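# Push in protruding drive blanks, skipping one slot

## Task

The rack's front face holds twelve drive blanks in three rows of four. Press every blank that protrudes fully home until it stops and clicks into place, except the blank in the middle row at the fourth position counting from the left when facing the rack, which must stay untouched. The rack is loose on the table: it must not tilt beyond a slight amount (any more fails the job) and must finish in its original location.

## Robot and tools

Robot: two arms, left_arm and right_arm, each ending in a two-finger gripper. Base poses in the scene frame: left_arm at (+0.015, +0.261, +0.030) m, quat_wxyz (+1.000, 0, 0, +0.013); right_arm at (+0.005, -0.355, +0.017) m, quat_wxyz (+1.000, 0, 0, -0.009). A camera stand is fixed behind the arms.

Frames. Scene frame: origin at table-top height, halfway between the nominal bases; +x points out over the table, +y toward left_arm, +z up. Arm names do not match image left/right. Reported end_effector_position (m) and end_effector_quat_wxyz use the scene frame. Offsets in commands use each arm's own Hand target axes: the fingers point along the gripper's +z and open and close along its y. end_effector_position is the point between the pads, roughly 1 cm short of the fingertips. Reported poses can be wrong by a few cm, worse at long reach.

Command row: 14 numbers, each in [-1, 1], always all 14 even if one arm is idle: dx, dy, dz, rx, ry, rz, opening for left_arm, then the same seven for right_arm. The six pose numbers are an offset (not a pose) from that arm's Hand target as it stood when the action or move began, along that Hand target's axes; 1.0 equals 0.6 m for dx, dy, dz and 180 degrees for the rotation vector rx, ry, rz. Opening is absolute: +1 fully open (0.093 m), -1 closed. All zeros for the six pose numbers re-requests the current Hand target; to keep a gripper as is, resend its current opening, because 0 is itself a command (half open).

execute_actions(actions, cameras): actions is a list of actions; each action is a table of up to 15 rows, one per 1/30 s step, and a short table repeats its last row to fill 15 steps. Every row counts from the start-of-action pose, so repeating the same offset in a new action moves further. An empty actions list returns the state plus all camera images. cameras: list of names, ["all"], or []; an unknown name invalidates the call.

move(target, speed, blend, opening_speed, grip_force, blocking, cameras): straight-line paths toward target, which is one 14-number row or a list of up to 15 rows; every row is an offset from the same starting Hand targets, not from the previous row. speed: m/s, 0.002 to 2.9, default 0.25 (turns up to twice that in rad/s), one value or one per target. blend: corner rounding in m for lists; 0 stops at each target. opening_speed: per second on the -1..+1 scale, at least 0.2. grip_force: newtons per pad, 10 to 50, one value or one per arm; persists. blocking=false returns after about 0.5 s while the move continues. All paths finish together, last at least 0.5 s, and are cut off at 10 s. Paths ignore obstacles and the other arm; grippers lag and can overshoot speed, especially with a nearly straight arm. Avoid routing near an arm's own base (shoulder posture may flip). The result adds a move: line such as done, off_target, moving, held or fault, plus limits (paced = pose clipped, held = steps withheld). done means at rest within 10 mm and 2 degrees; neither done nor off_target tells you about contact.

wait(seconds 0 to 10): lets the scene run, holding commands; a running move continues. stop: brakes the current move. zoom_image(camera, region [x0, y0, x1, y1] pixels, at most 504 by 504): enlarges part of the latest image of cam_high, cam_low, cam_left_wrist or cam_right_wrist. Images supplied: cam_high, cam_left_wrist, cam_right_wrist, each 672x504. finished_scene(scene): ends the current scene irreversibly, giving its number; the goal must persist without the robot.

Result lines: Hand target is the last commanded pose (after clipping) that the next offsets count from; the gripper often rests short of it, and waiting does not help; resend or add the missing distance. Tool commands shows present commands. grip_measured is the finger motor on the opening scale; pads meet near -0.94 and each mm of object width adds about 0.0208. Joint positions end with the gap in m. Joint velocities may be omitted when all are within noise. Joint torques include arm weight, have per-arm offset and noise; joints 1 to 3 wrap at ±28 N m. Joint ranges (rad): waist -2.618 to 3.054, shoulder 0.000 to 3.142, elbow 0.000 to 3.142 (straight at 2.901), wrist pitch -1.571 to 1.571, wrist yaw -1.571 to 1.571, wrist roll -2.094 to 2.094.

Control behaviour: each step limits commanded orientation to 40 degrees from the measured one. Friction and gravity leave grippers short, low or tilted; small moves may not happen or drift sideways, so check pose after each move and correct tilt. A blocked arm keeps pressing; to release, command its target back behind the gripper. Faster moves and targets deeper past contact press harder.

Avoid: hard or fast contact with the rack (it is free-standing and must not tip or slide), pushing the excluded blank, collisions or squeezing between arms or grippers (can fail the job), strain on wrist camera cables, anything falling off the table. Motors heat when stretched, loaded or pushing at unreachable poses; MOTOR HOT appears at 75 °C, an OVER-TEMPERATURE FAULT at 90 °C folds and disables that arm, and at 100 °C it goes limp. Arm stops of any kind are costly.

Each tool is called after "Request:" by a JSON object that holds its "name" and its "arguments".

## Session

Request:
{"name": "execute_actions", "arguments": {"actions": []}}

Scene clock: 0.00 s.
left_arm: end_effector_position=(+0.2282, +0.1720, +0.2919) grip_measured=+1.000 end_effector_quat_wxyz=(+0.468, -0.146, +0.857, -0.161) | right_arm: end_effector_position=(+0.1120, -0.1944, +0.2788) grip_measured=+1.000 end_effector_quat_wxyz=(+0.380, -0.087, +0.860, +0.330)
Joint positions: left_arm=[-0.78 0.661 0.895 -0.855 -0.5 -0.831 0.093] | right_arm=[1.467 0.505 0.884 -0.993 0.541 0.963 0.093]
Joint velocities: within noise
Joint torques (N m): no reading
Heat: left arm: 37 °C; right arm: 42 °C.
Hand target: left_arm +0.2280, +0.1722, +0.2939; +0.469, -0.146, +0.856, -0.162 | right_arm +0.1121, -0.1936, +0.2831; +0.381, -0.084, +0.858, +0.335
Tool commands: left_gripper/opening=+1.0 right_gripper/opening=+1.0

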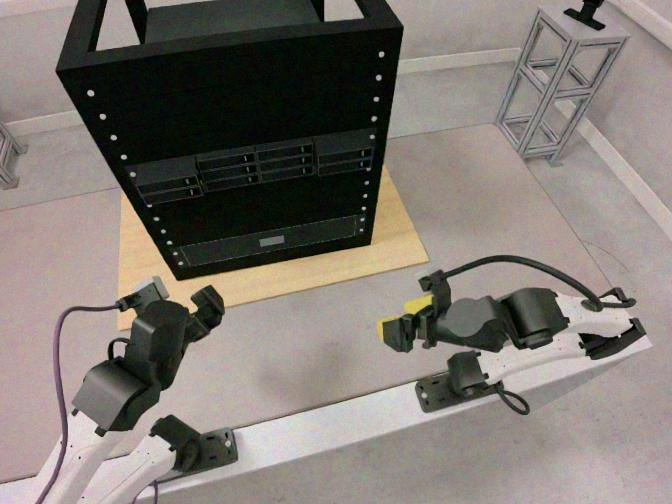

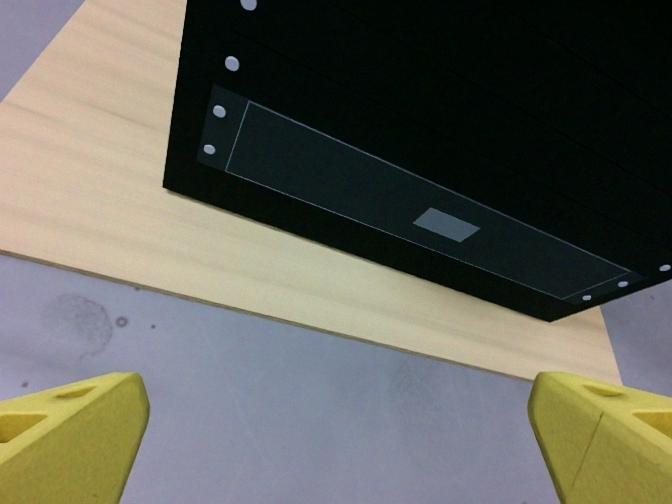

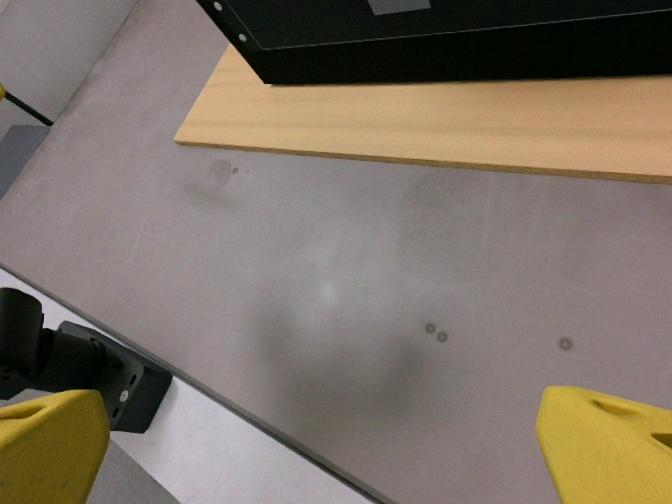

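Request:
{"name": "zoom_image", "arguments": {"camera": "cam_high", "region": [110, 110, 410, 220]}}

Request:
{"name": "zoom_image", "arguments": {"camera": "cam_high", "region": [120, 140, 260, 215]}}

Request:
{"name": "zoom_image", "arguments": {"camera": "cam_high", "region": [250, 120, 390, 195]}}

Scaled by 1.680 from the camera's 672x504 image, which has a finer 960x720 frame.

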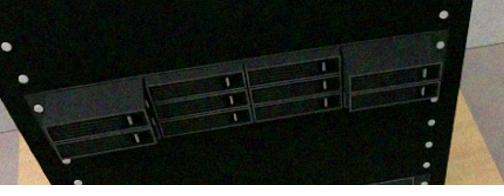

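Scaled by 3.600 from the camera's 672x504 image, which has a finer 960x720 frame.

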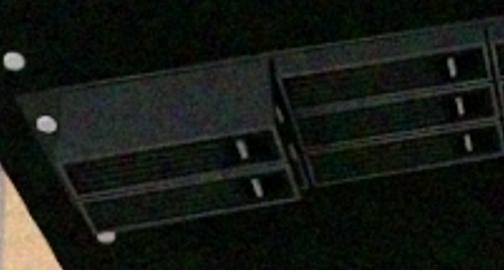

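Scaled by 3.600 from the camera's 672x504 image, which has a finer 960x720 frame.

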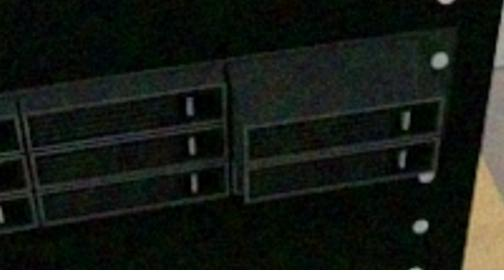

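Request:
{"name": "move", "arguments": {"target": [-0.009,-0.013,-0.062,-0.007,-0.178,0.141,-1,-0.149,-0.036,0.053,0.197,-0.224,-0.118,-1], "speed": 0.4, "cameras": ["all"]}}

Scene clock: 14.37 s.
left_arm: end_effector_position=(+0.1994, +0.1708, +0.3206) grip_measured=-0.986 end_effector_quat_wxyz=(+0.705, +0.006, +0.709, +0.002) | right_arm: end_effector_position=(+0.2010, -0.1998, +0.3176) grip_measured=-0.981 end_effector_quat_wxyz=(+0.702, -0.006, +0.712, -0.014)
Joint positions: left_arm=[-1.421 0.401 0.472 -0.102 -1.389 -0.018 0] | right_arm=[1.414 0.789 0.584 0.117 1.408 0.058 0]
Joint torques (N m): left_arm=[0.91 1.46 4.96 1.7 -0.09 -0.02] | right_arm=[-0.79 -1.21 5.89 1.31 -0.19 -0.07]
Heat: left arm: 40 °C; right arm: 44 °C.
Hand target: left_arm +0.2000, +0.1725, +0.3201; +0.707, -0.001, +0.707, -0.001 | right_arm +0.2019, -0.1996, +0.3201; +0.707, +0.000, +0.707, +0.000
Off the commanded pose: left_arm 0.002 m, 1 deg | right_arm 0.003 m, 2 deg.
move: done

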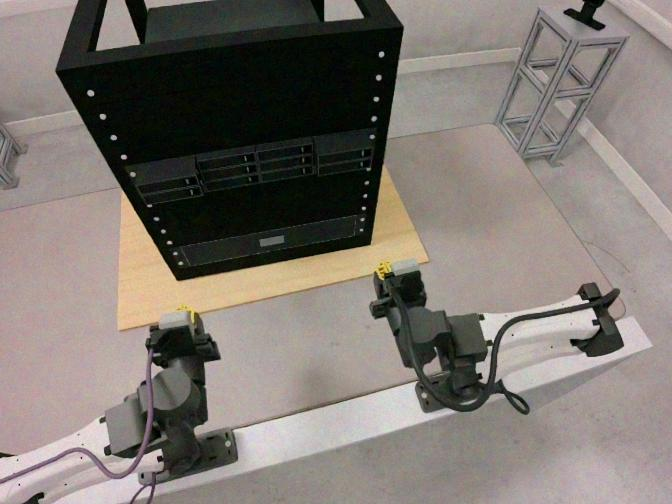

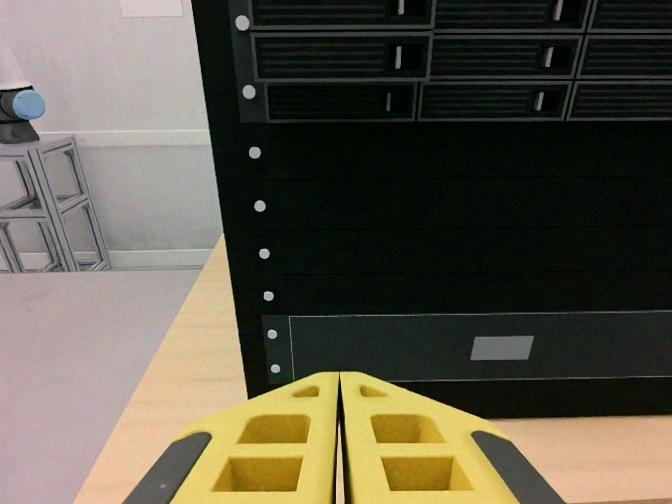

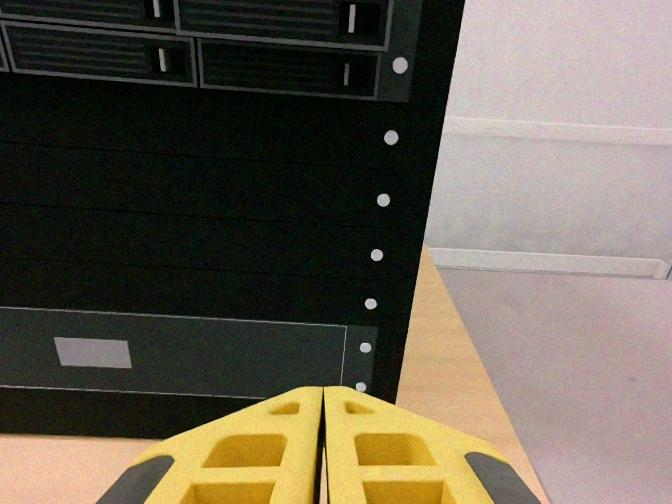

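Request:
{"name": "move", "arguments": {"target": [-0.25,0,0,0,0,0,-1,-0.25,0,0,0,0,0,-1], "speed": 0.4, "cameras": ["all"]}}

Scene clock: 17.43 s.
left_arm: end_effector_position=(+0.1993, +0.1735, +0.4661) grip_measured=-0.986 end_effector_quat_wxyz=(+0.708, +0.001, +0.706, +0.004) | right_arm: end_effector_position=(+0.2010, -0.2004, +0.4638) grip_measured=-0.981 end_effector_quat_wxyz=(+0.708, -0.005, +0.706, -0.012)
Joint positions: left_arm=[-1.421 0.686 1.1 -0.395 -1.399 0.026 0] | right_arm=[1.414 0.934 1.19 -0.243 1.406 -0.035 0]
Joint torques (N m): left_arm=[0.98 2.58 6.3 1.41 0.05 -0.16] | right_arm=[-0.76 -0.05 7.39 1.11 -0.23 0.08]
Heat: left arm: 41 °C; right arm: 44 °C.
Hand target: left_arm +0.2001, +0.1730, +0.4701; +0.707, -0.001, +0.707, -0.001 | right_arm +0.2019, -0.1995, +0.4701; +0.707, +0.000, +0.707, +0.000
Off the commanded pose: left_arm 0.004 m, 1 deg | right_arm 0.006 m, 1 deg.
move: done

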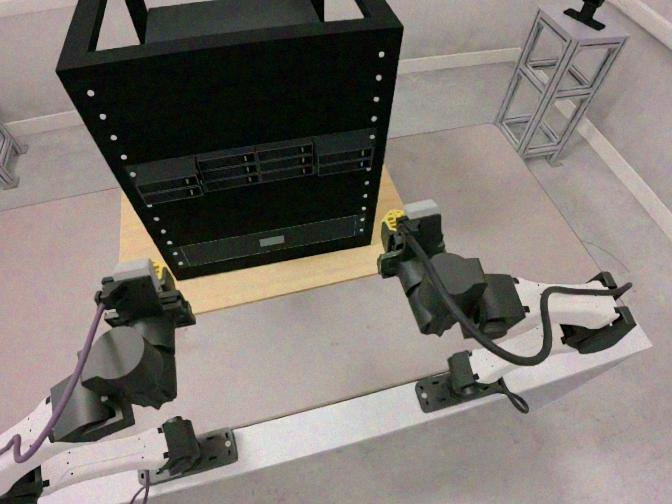

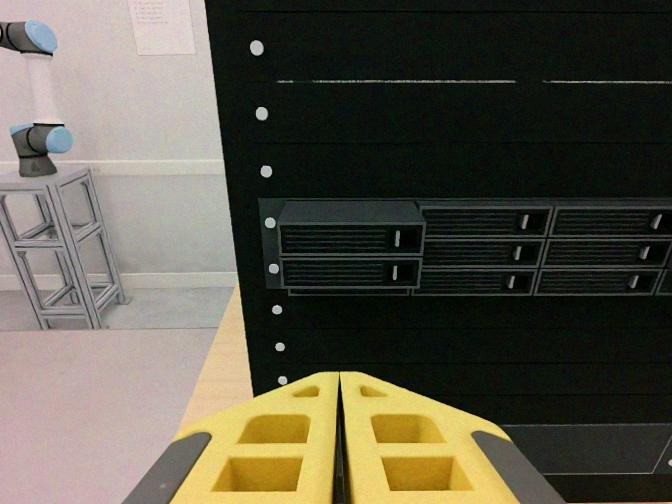

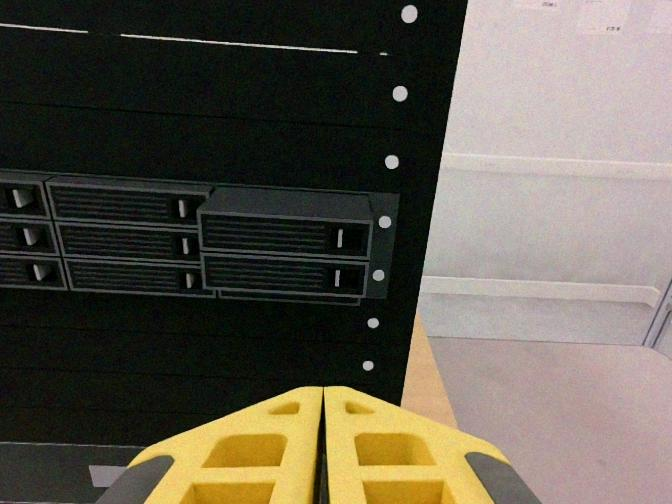

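Request:
{"name": "move", "arguments": {"target": [0,-0.018,0.13,0,0,0,-1,0,0.043,0.13,0,0,0,-1], "speed": 0.2, "cameras": ["all"]}}

Scene clock: 32.40 s.
left_arm: end_effector_position=(+0.2789, +0.1608, +0.4579) grip_measured=-0.986 end_effector_quat_wxyz=(+0.697, +0.011, +0.717, +0.015) | right_arm: end_effector_position=(+0.2786, -0.1751, +0.4583) grip_measured=-0.981 end_effector_quat_wxyz=(+0.700, -0.013, +0.714, -0.021)
Joint positions: left_arm=[-0.843 0.85 1.122 -0.312 -0.823 0.007 0] | right_arm=[1.064 1.115 1.27 -0.196 1.058 -0.013 0]
Joint torques (N m): left_arm=[0.88 -0.18 7.2 2.08 0.03 -0.14] | right_arm=[-0.79 -1.85 7.86 1.58 -0.22 0.08]
Heat: left arm: 42 °C; right arm: 47 °C.
Hand target: left_arm +0.2781, +0.1622, +0.4701; +0.707, -0.001, +0.707, -0.001 | right_arm +0.2799, -0.1737, +0.4702; +0.707, +0.000, +0.707, +0.000
Off the commanded pose: left_arm 0.012 m, 3 deg | right_arm 0.012 m, 3 deg.
move: off_target (left_arm, right_arm)

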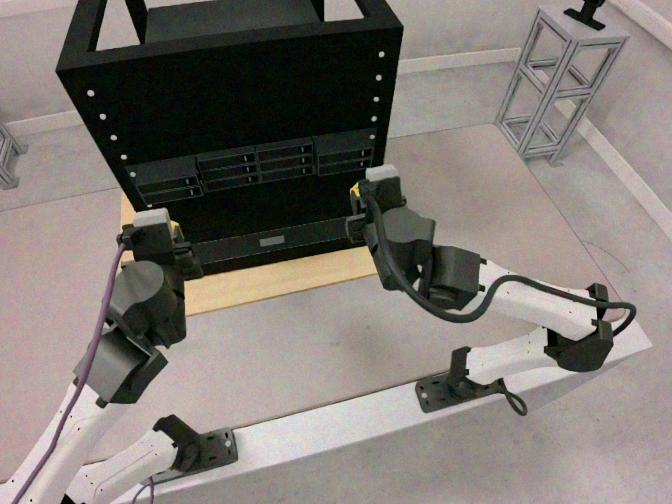

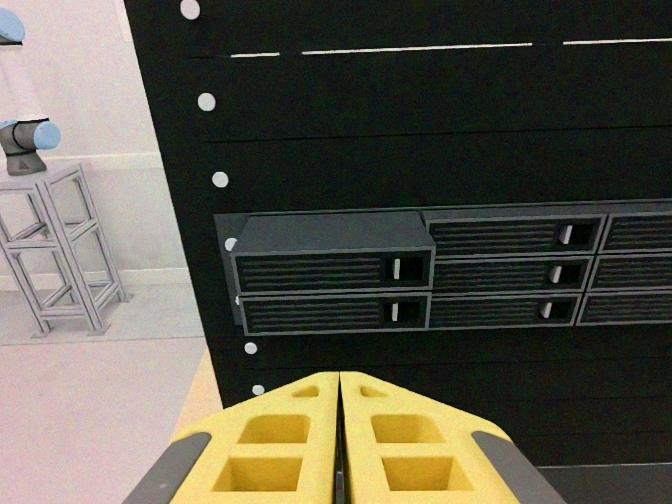

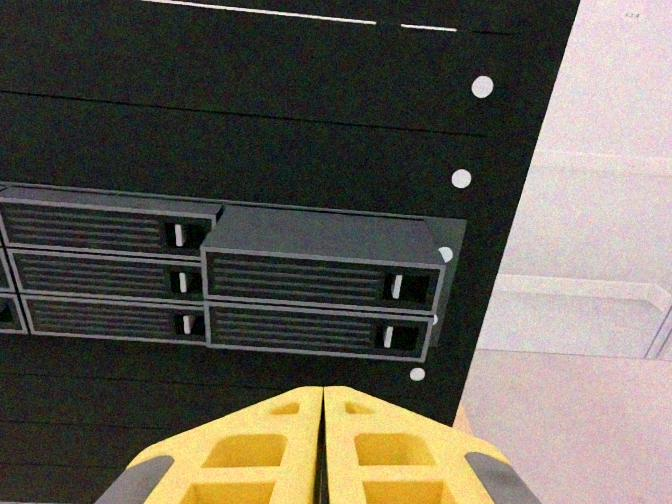

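Request:
{"name": "move", "arguments": {"target": [-0.02,0,0.08,-0.002,-0.009,-0.012,-1,-0.02,0,0.08,-0.004,-0.007,0.015,-1], "speed": 0.15, "cameras": ["all"]}}

Scene clock: 40.93 s.
left_arm: end_effector_position=(+0.3256, +0.1621, +0.4699) grip_measured=-0.986 end_effector_quat_wxyz=(+0.707, -0.008, +0.707, +0.001) | right_arm: end_effector_position=(+0.3260, -0.1756, +0.4697) grip_measured=-0.981 end_effector_quat_wxyz=(+0.706, +0.001, +0.708, +0.002)
Joint positions: left_arm=[-0.646 0.978 1.179 -0.202 -0.633 -0.011 0] | right_arm=[0.884 1.212 1.35 -0.144 0.866 0.009 0]
Joint torques (N m): left_arm=[0.88 -0.83 7.53 2.18 0.05 -0.13] | right_arm=[-0.76 -2.66 8.03 1.67 -0.32 0.1]
Heat: left arm: 43 °C; right arm: 47 °C.
Hand target: left_arm +0.3260, +0.1623, +0.4821; +0.717, -0.017, +0.697, -0.012 | right_arm +0.3279, -0.1737, +0.4821; +0.715, +0.012, +0.699, +0.021
Off the commanded pose: left_arm 0.012 m, 2 deg | right_arm 0.013 m, 3 deg.
move: off_target (left_arm, right_arm)

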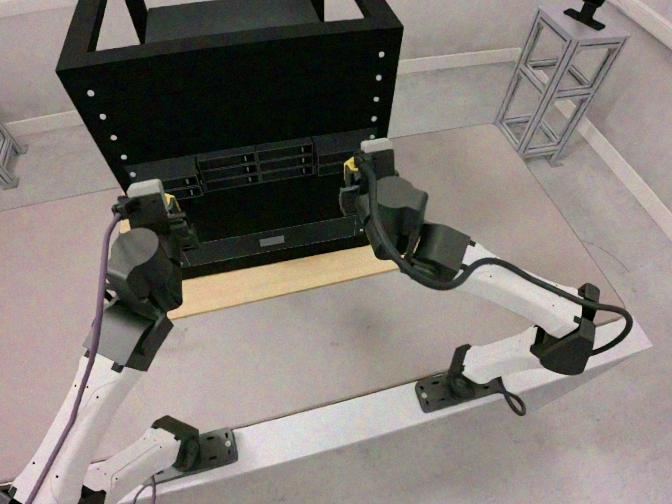

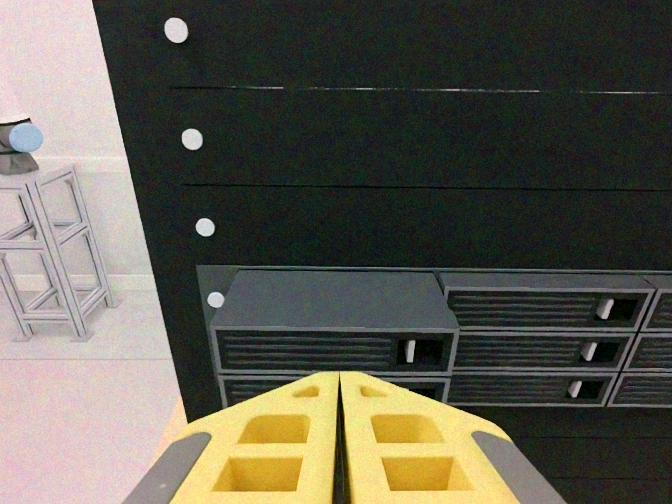

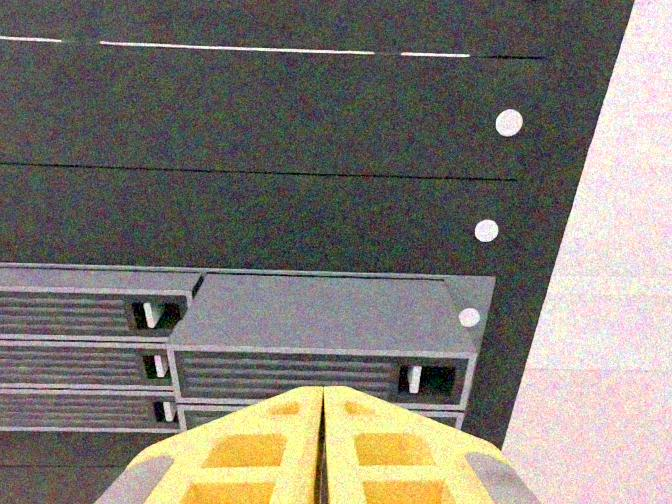

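Request:
{"name": "move", "arguments": {"target": [0.045,0.003,0.045,0,0,0,-1,0.045,0.003,0.03,0,0,0,-1], "speed": 0.12, "cameras": ["all"]}}

Scene clock: 48.00 s.
left_arm: end_effector_position=(+0.3519, +0.1637, +0.4548) grip_measured=-0.986 end_effector_quat_wxyz=(+0.713, -0.014, +0.701, -0.005) | right_arm: end_effector_position=(+0.3441, -0.1732, +0.4534) grip_measured=-0.981 end_effector_quat_wxyz=(+0.710, +0.008, +0.704, +0.008)
Joint positions: left_arm=[-0.561 1.025 1.114 -0.068 -0.548 -0.016 0] | right_arm=[0.836 1.238 1.282 -0.031 0.819 0.013 0]
Joint torques (N m): left_arm=[0.88 -1.69 5.55 2.21 0.05 -0.13] | right_arm=[-0.75 -3.12 6.22 1.64 -0.25 0.04]
Heat: left arm: 44 °C; right arm: 48 °C.
Hand target: left_arm +0.3538, +0.1631, +0.4557; +0.717, -0.017, +0.697, -0.012 | right_arm +0.3465, -0.1705, +0.4556; +0.715, +0.012, +0.699, +0.021
Off the commanded pose: left_arm 0.002 m, 1 deg | right_arm 0.004 m, 2 deg.
move: done

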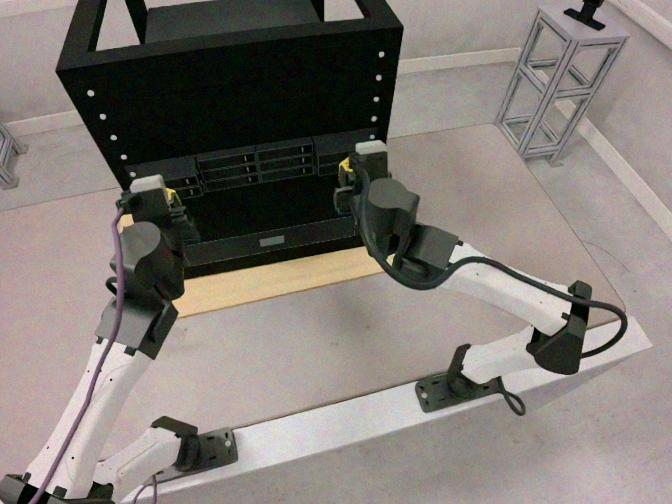

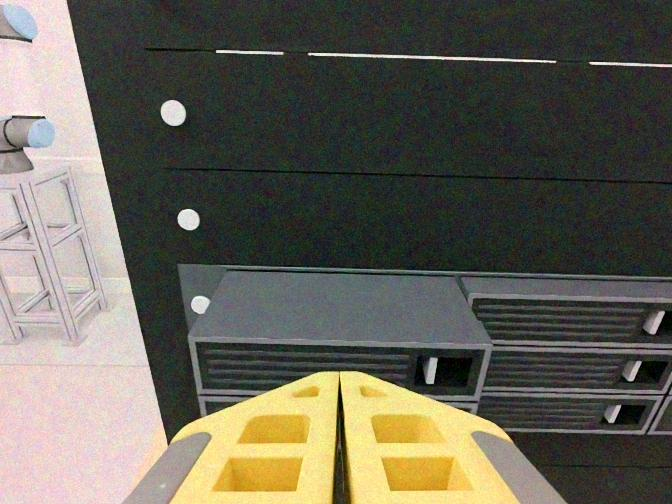

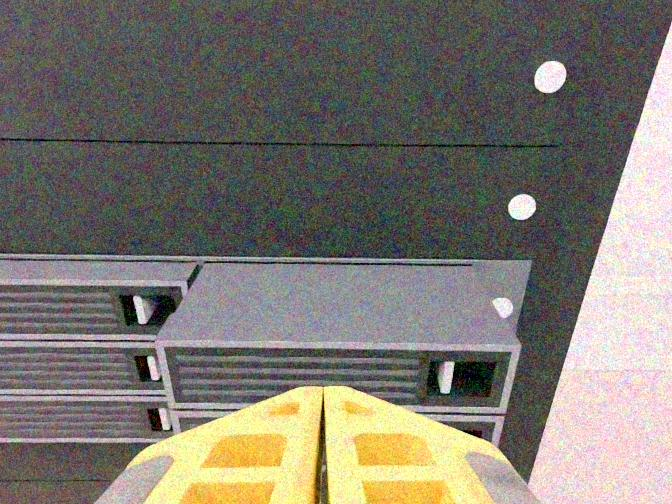

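Request:
{"name": "move", "arguments": {"target": [0.013,-0.004,0.045,0,0,0,-1,0.006,0.006,0.03,0,0,0.008,-1], "speed": 0.1, "cameras": ["all"]}}

Request:
{"name": "zoom_image", "arguments": {"camera": "cam_right_wrist", "region": [150, 240, 550, 504]}}

Scene clock: 53.30 s.
left_arm: end_effector_position=(+0.3791, +0.1610, +0.4432) grip_measured=-0.986 end_effector_quat_wxyz=(+0.710, -0.012, +0.704, -0.003) | right_arm: end_effector_position=(+0.3621, -0.1687, +0.4414) grip_measured=-0.981 end_effector_quat_wxyz=(+0.705, +0.012, +0.709, +0.012)
Joint positions: left_arm=[-0.509 1.108 1.114 0.004 -0.496 -0.018 0] | right_arm=[0.798 1.287 1.282 -0.001 0.78 0.038 0]
Joint torques (N m): left_arm=[0.88 -2.29 6.67 2.24 0.05 -0.12] | right_arm=[-0.69 -3.29 8.09 1.68 -0.28 0.12]
Heat: left arm: 45 °C; right arm: 47 °C.
Hand target: left_arm +0.3810, +0.1606, +0.4489; +0.717, -0.017, +0.697, -0.012 | right_arm +0.3644, -0.1663, +0.4526; +0.714, +0.021, +0.699, +0.030
Off the commanded pose: left_arm 0.006 m, 2 deg | right_arm 0.012 m, 3 deg.
move: off_target (right_arm)

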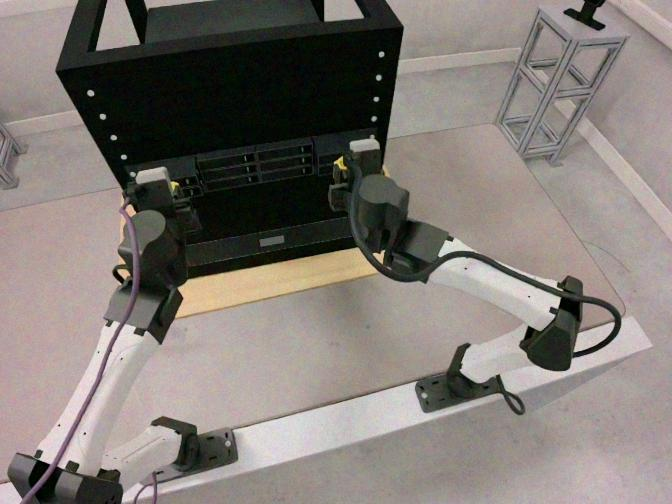

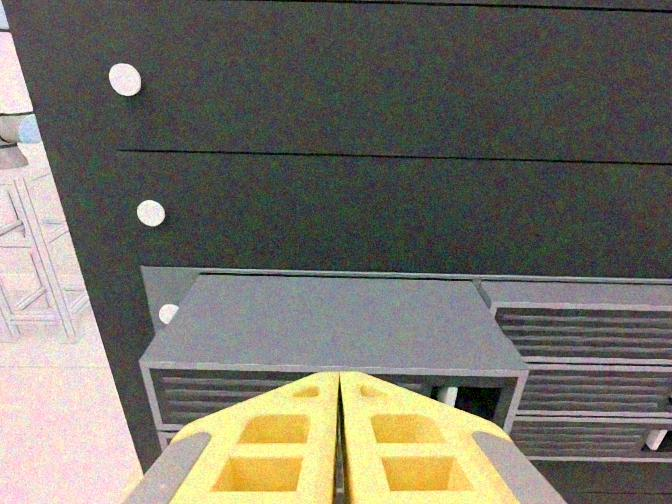

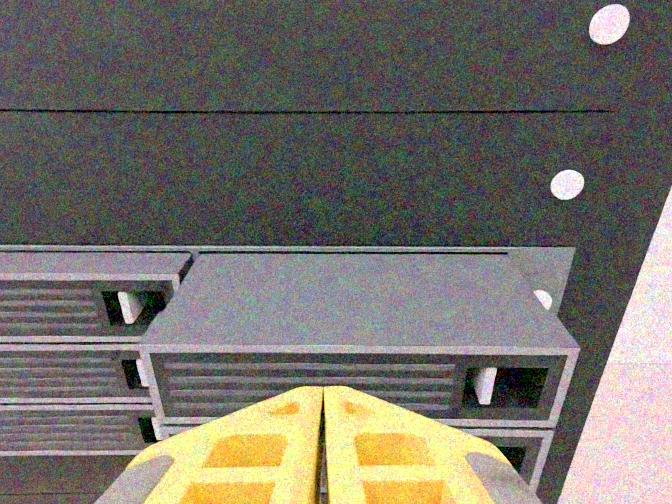

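Scaled by 1.260 from the camera's 672x504 image, which has a finer 960x720 frame.

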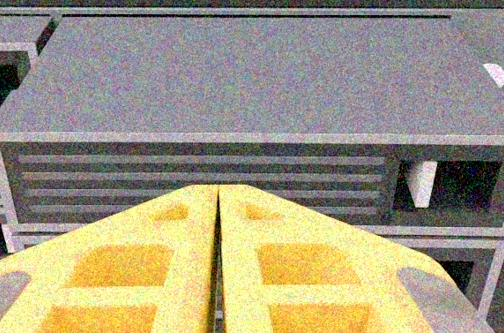

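Request:
{"name": "move", "arguments": {"target": [0.0,0,0.04,0,0,0,-1,-0.01,-0.015,0,0,0,0.008,-1], "speed": 0.06, "cameras": ["all"]}}

Scene clock: 58.33 s.
left_arm: end_effector_position=(+0.4025, +0.1613, +0.4367) grip_measured=-0.986 end_effector_quat_wxyz=(+0.705, -0.011, +0.709, -0.001) | right_arm: end_effector_position=(+0.3669, -0.1738, +0.4413) grip_measured=-0.981 end_effector_quat_wxyz=(+0.705, +0.021, +0.709, +0.020)
Joint positions: left_arm=[-0.463 1.184 1.143 0.036 -0.451 -0.02 0] | right_arm=[0.772 1.287 1.282 -0.002 0.755 0.063 0]
Joint torques (N m): left_arm=[0.87 -2.7 8.14 2.26 0.05 -0.12] | right_arm=[-0.73 -5.05 8.65 1.45 -0.24 0.09]
Heat: left arm: 46 °C; right arm: 47 °C.
Hand target: left_arm +0.4050, +0.1609, +0.4496; +0.717, -0.017, +0.697, -0.012 | right_arm +0.3645, -0.1758, +0.4580; +0.714, +0.029, +0.699, +0.039
Off the commanded pose: left_arm 0.013 m, 2 deg | right_arm 0.017 m, 3 deg.
move: off_target (left_arm, right_arm)

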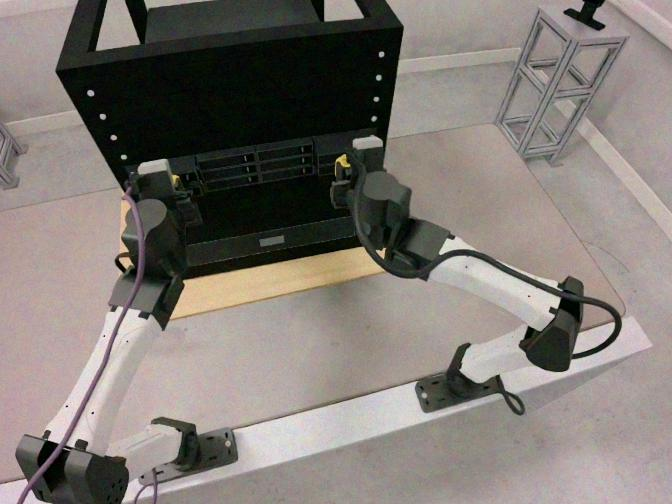

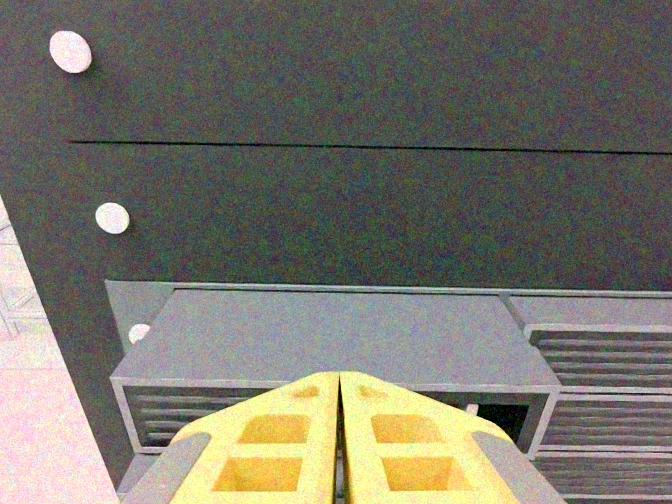

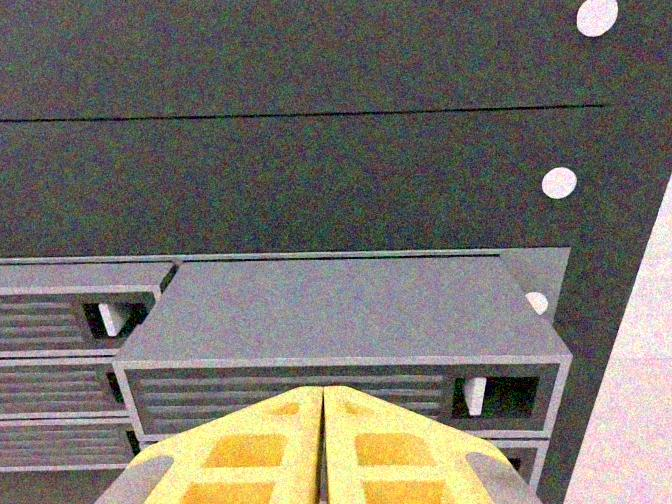

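Request:
{"name": "zoom_image", "arguments": {"camera": "cam_left_wrist", "region": [220, 330, 460, 504]}}

Request:
{"name": "zoom_image", "arguments": {"camera": "cam_high", "region": [120, 140, 260, 240]}}

Scaled by 2.100 from the camera's 672x504 image, which has a finer 960x720 frame.

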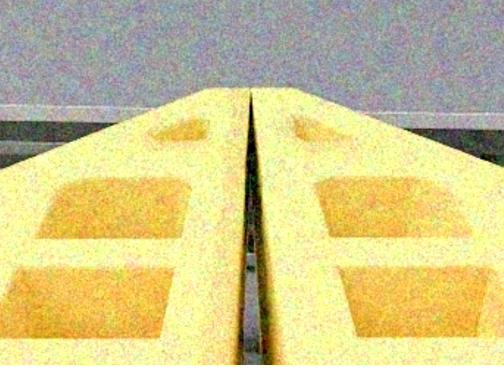

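Scaled by 3.600 from the camera's 672x504 image, which has a finer 960x720 frame.

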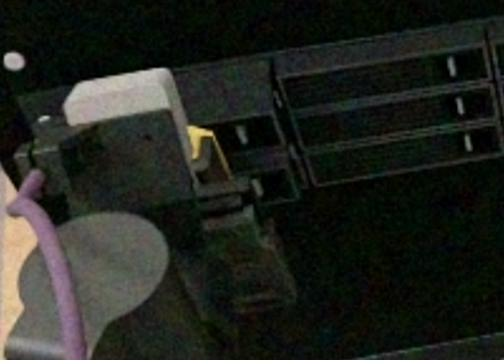

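Request:
{"name": "move", "arguments": {"target": [0.01,0,0.02,0,-0.005,0,-1,0.0,0,0,0,-0.008,-0.01,-1], "speed": 0.06, "cameras": ["all"]}}

Scene clock: 66.67 s.
left_arm: end_effector_position=(+0.4142, +0.1614, +0.4375) grip_measured=-0.986 end_effector_quat_wxyz=(+0.714, -0.016, +0.699, -0.005) | right_arm: end_effector_position=(+0.3668, -0.1737, +0.4474) grip_measured=-0.981 end_effector_quat_wxyz=(+0.713, +0.014, +0.701, +0.014)
Joint positions: left_arm=[-0.444 1.221 1.143 0.101 -0.434 -0.02 0] | right_arm=[0.772 1.287 1.282 0.029 0.754 0.023 0]
Joint torques (N m): left_arm=[0.88 -2.95 7.06 2.29 0.08 -0.06] | right_arm=[-0.9 -5.23 6.48 1.7 -0.31 -0.04]
Heat: left arm: 48 °C; right arm: 48 °C.
Hand target: left_arm +0.4172, +0.1607, +0.4438; +0.722, -0.017, +0.691, -0.012 | right_arm +0.3645, -0.1758, +0.4579; +0.723, +0.019, +0.690, +0.027
Off the commanded pose: left_arm 0.007 m, 2 deg | right_arm 0.011 m, 2 deg.
move: off_target (right_arm)

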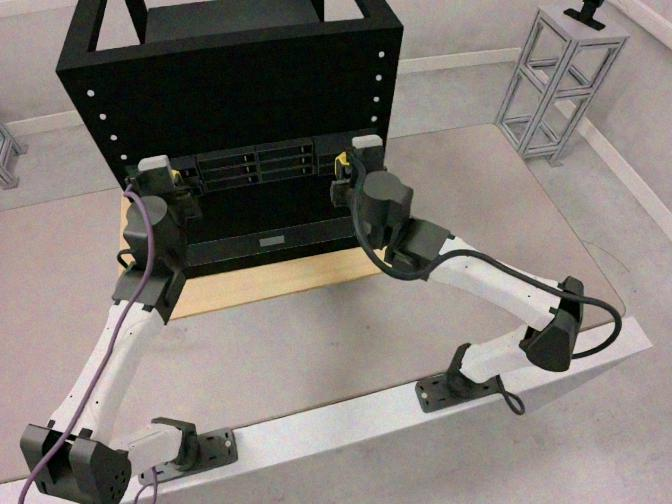

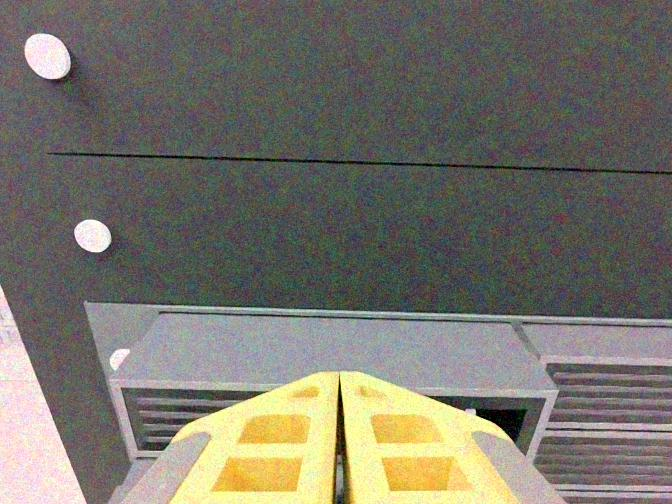

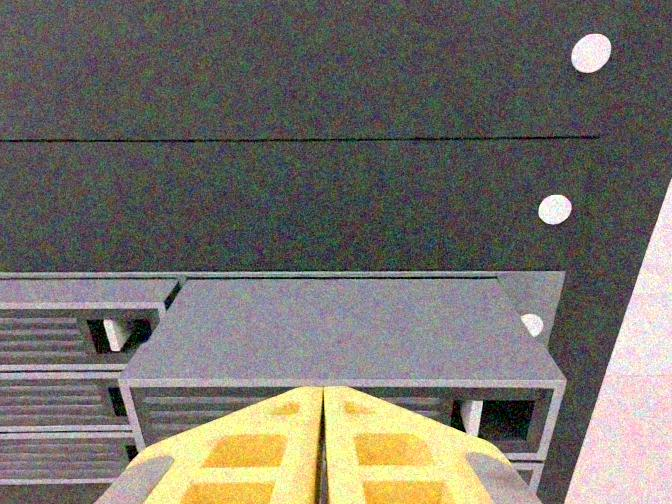

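Request:
{"name": "move", "arguments": {"target": [0.0,0,0.03,0,0,0,-1,0.005,-0.005,0.04,0,0,0,-1], "speed": 0.05, "cameras": ["all"]}}

Scene clock: 69.60 s.
left_arm: end_effector_position=(+0.4280, +0.1617, +0.4357) grip_measured=-0.986 end_effector_quat_wxyz=(+0.714, -0.016, +0.700, -0.004) | right_arm: end_effector_position=(+0.3860, -0.1807, +0.4420) grip_measured=-0.981 end_effector_quat_wxyz=(+0.712, +0.013, +0.702, +0.011)
Joint positions: left_arm=[-0.423 1.268 1.169 0.12 -0.413 -0.02 0] | right_arm=[0.706 1.321 1.288 0.051 0.691 0.023 0]
Joint torques (N m): left_arm=[1.32 -2.15 8.51 2.29 0.15 -0.07] | right_arm=[-0.84 -3.58 8.53 1.75 -0.25 -0.05]
Heat: left arm: 49 °C; right arm: 48 °C.
Hand target: left_arm +0.4351, +0.1608, +0.4446; +0.722, -0.017, +0.691, -0.012 | right_arm +0.3886, -0.1783, +0.4559; +0.723, +0.019, +0.690, +0.027
Off the commanded pose: left_arm 0.011 m, 2 deg | right_arm 0.014 m, 3 deg.
move: off_target (left_arm, right_arm)

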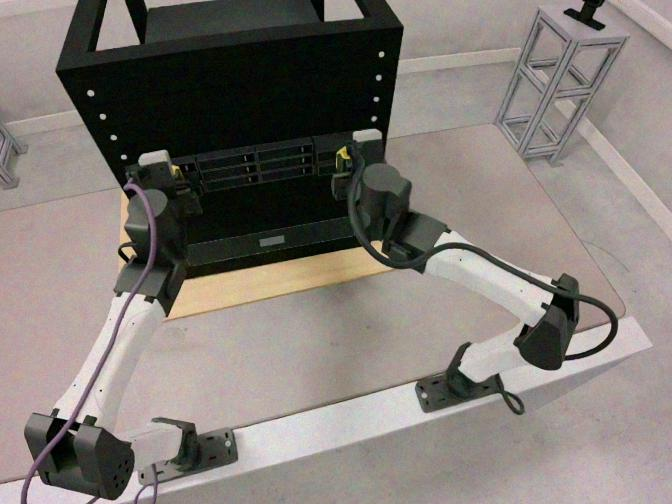

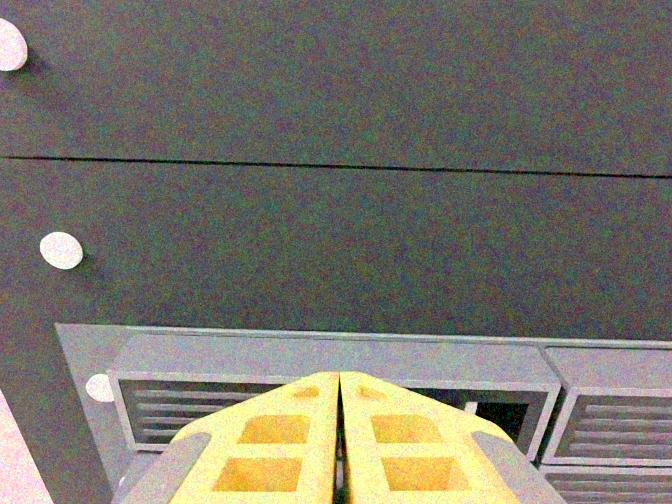

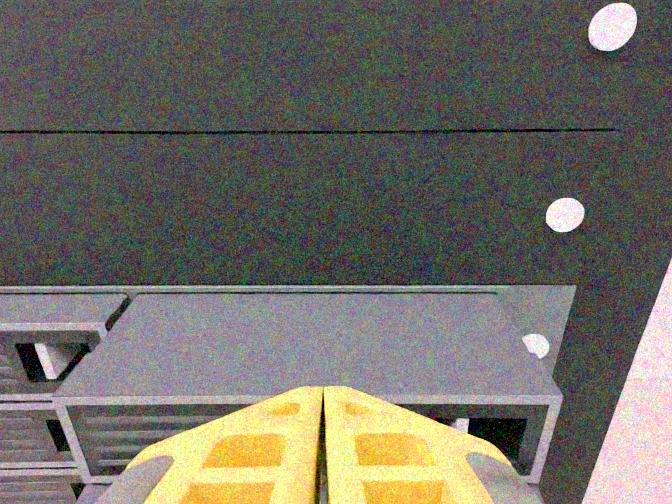

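Request:
{"name": "move", "arguments": {"target": [-0.003,0,0.022,0,0,0,-1,0.001,0,0.03,0,0,0,-1], "speed": 0.05, "cameras": ["all"]}}

Scene clock: 73.93 s.
left_arm: end_effector_position=(+0.4293, +0.1614, +0.4358) grip_measured=-0.986 end_effector_quat_wxyz=(+0.705, -0.012, +0.710, +0.000) | right_arm: end_effector_position=(+0.4034, -0.1808, +0.4434) grip_measured=-0.981 end_effector_quat_wxyz=(+0.713, +0.014, +0.701, +0.011)
Joint positions: left_arm=[-0.422 1.277 1.202 0.068 -0.413 -0.02 0] | right_arm=[0.668 1.372 1.331 0.061 0.654 0.023 0]
Joint torques (N m): left_arm=[2.69 0.55 8.91 2.78 0.31 -0.07] | right_arm=[-0.96 -3.9 8.49 1.78 -0.28 0.04]
Heat: left arm: 50 °C; right arm: 48 °C.
Hand target: left_arm +0.4482, +0.1610, +0.4471; +0.722, -0.017, +0.691, -0.012 | right_arm +0.4066, -0.1781, +0.4563; +0.723, +0.019, +0.690, +0.027
Off the commanded pose: left_arm 0.022 m, 3 deg | right_arm 0.013 m, 3 deg.
move: off_target (left_arm, right_arm)

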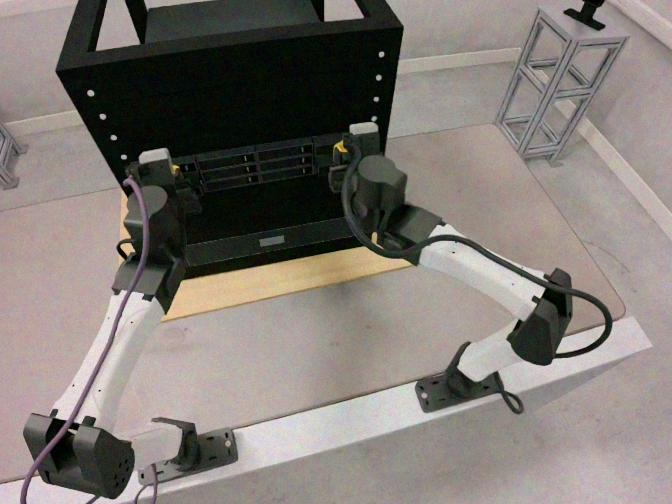

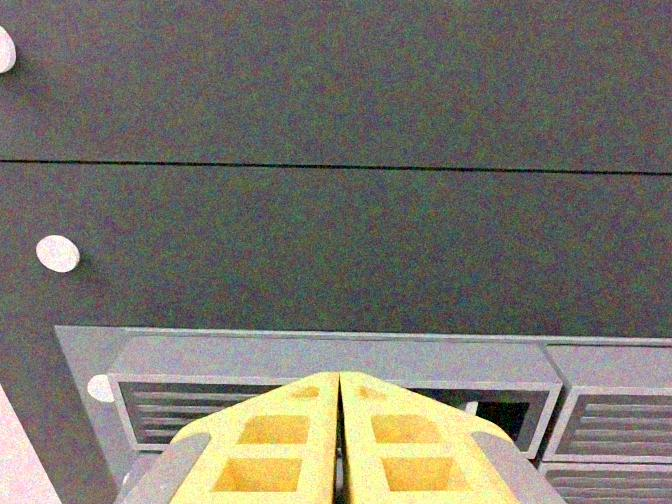

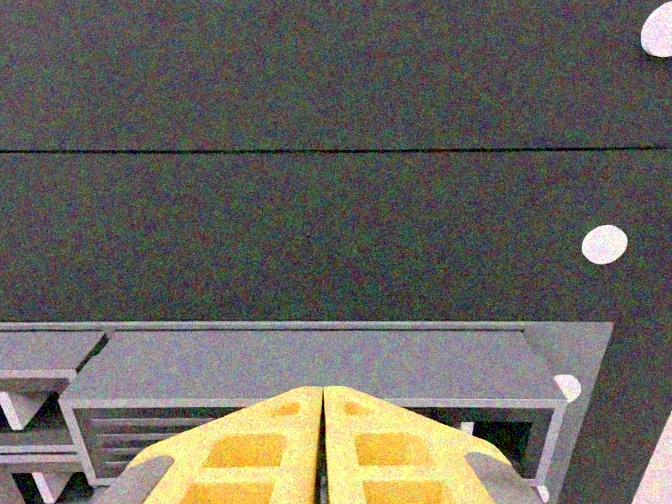

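Request:
{"name": "move", "arguments": {"target": [0,0,0.025,0,0,0,-1,0.001,0,0.04,0,0,0,-1], "speed": 0.05, "cameras": ["all"]}}

Scene clock: 77.23 s.
left_arm: end_effector_position=(+0.4317, +0.1611, +0.4340) grip_measured=-0.986 end_effector_quat_wxyz=(+0.694, -0.005, +0.720, +0.002) | right_arm: end_effector_position=(+0.4140, -0.1805, +0.4446) grip_measured=-0.981 end_effector_quat_wxyz=(+0.708, +0.010, +0.706, +0.007)
Joint positions: left_arm=[-0.416 1.289 1.232 0.017 -0.4 -0.02 0] | right_arm=[0.648 1.409 1.381 0.03 0.635 0.023 0]
Joint torques (N m): left_arm=[3.59 3.14 9.14 3.27 0.34 -0.07] | right_arm=[-2.93 -1.58 9.32 2.1 -0.54 0.06]
Heat: left arm: 51 °C; right arm: 49 °C.
Hand target: left_arm +0.4632, +0.1611, +0.4477; +0.722, -0.017, +0.691, -0.012 | right_arm +0.4306, -0.1779, +0.4567; +0.723, +0.019, +0.690, +0.027
Off the commanded pose: left_arm 0.034 m, 5 deg | right_arm 0.021 m, 4 deg.
move: off_target (left_arm, right_arm)

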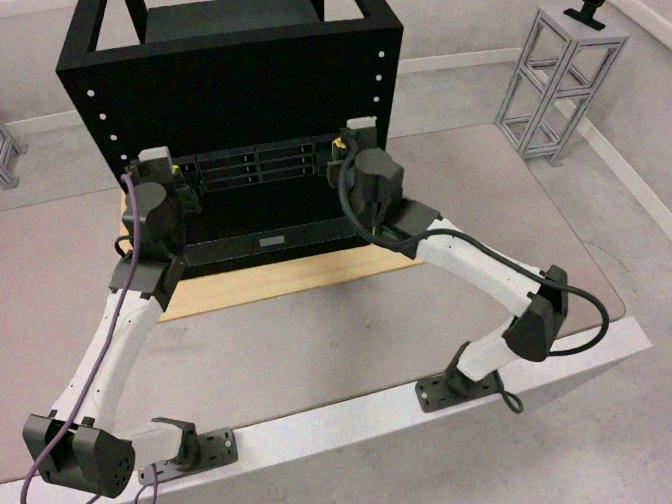

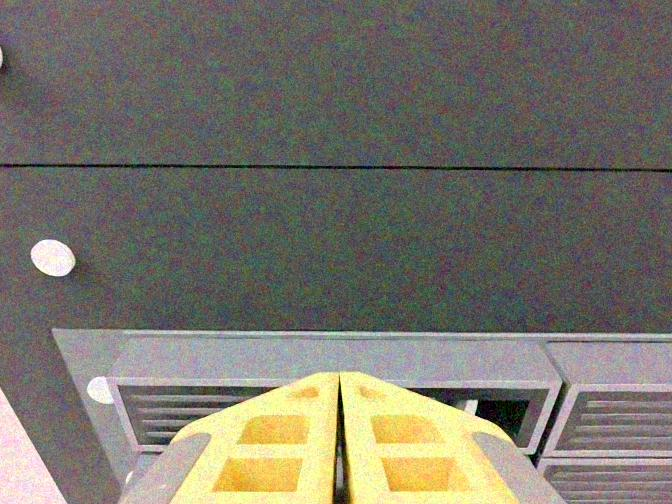

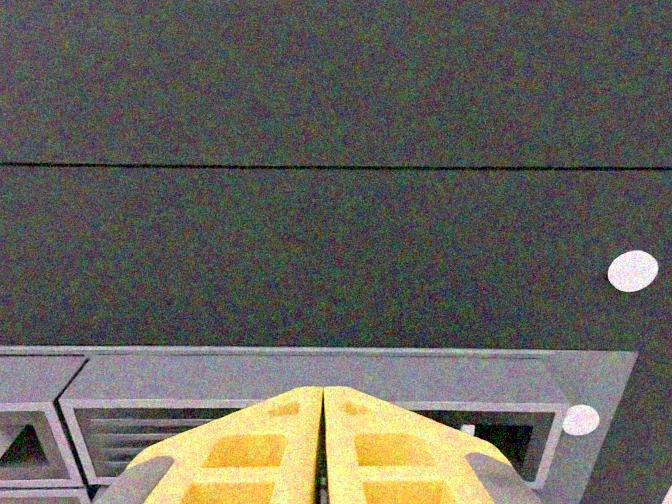

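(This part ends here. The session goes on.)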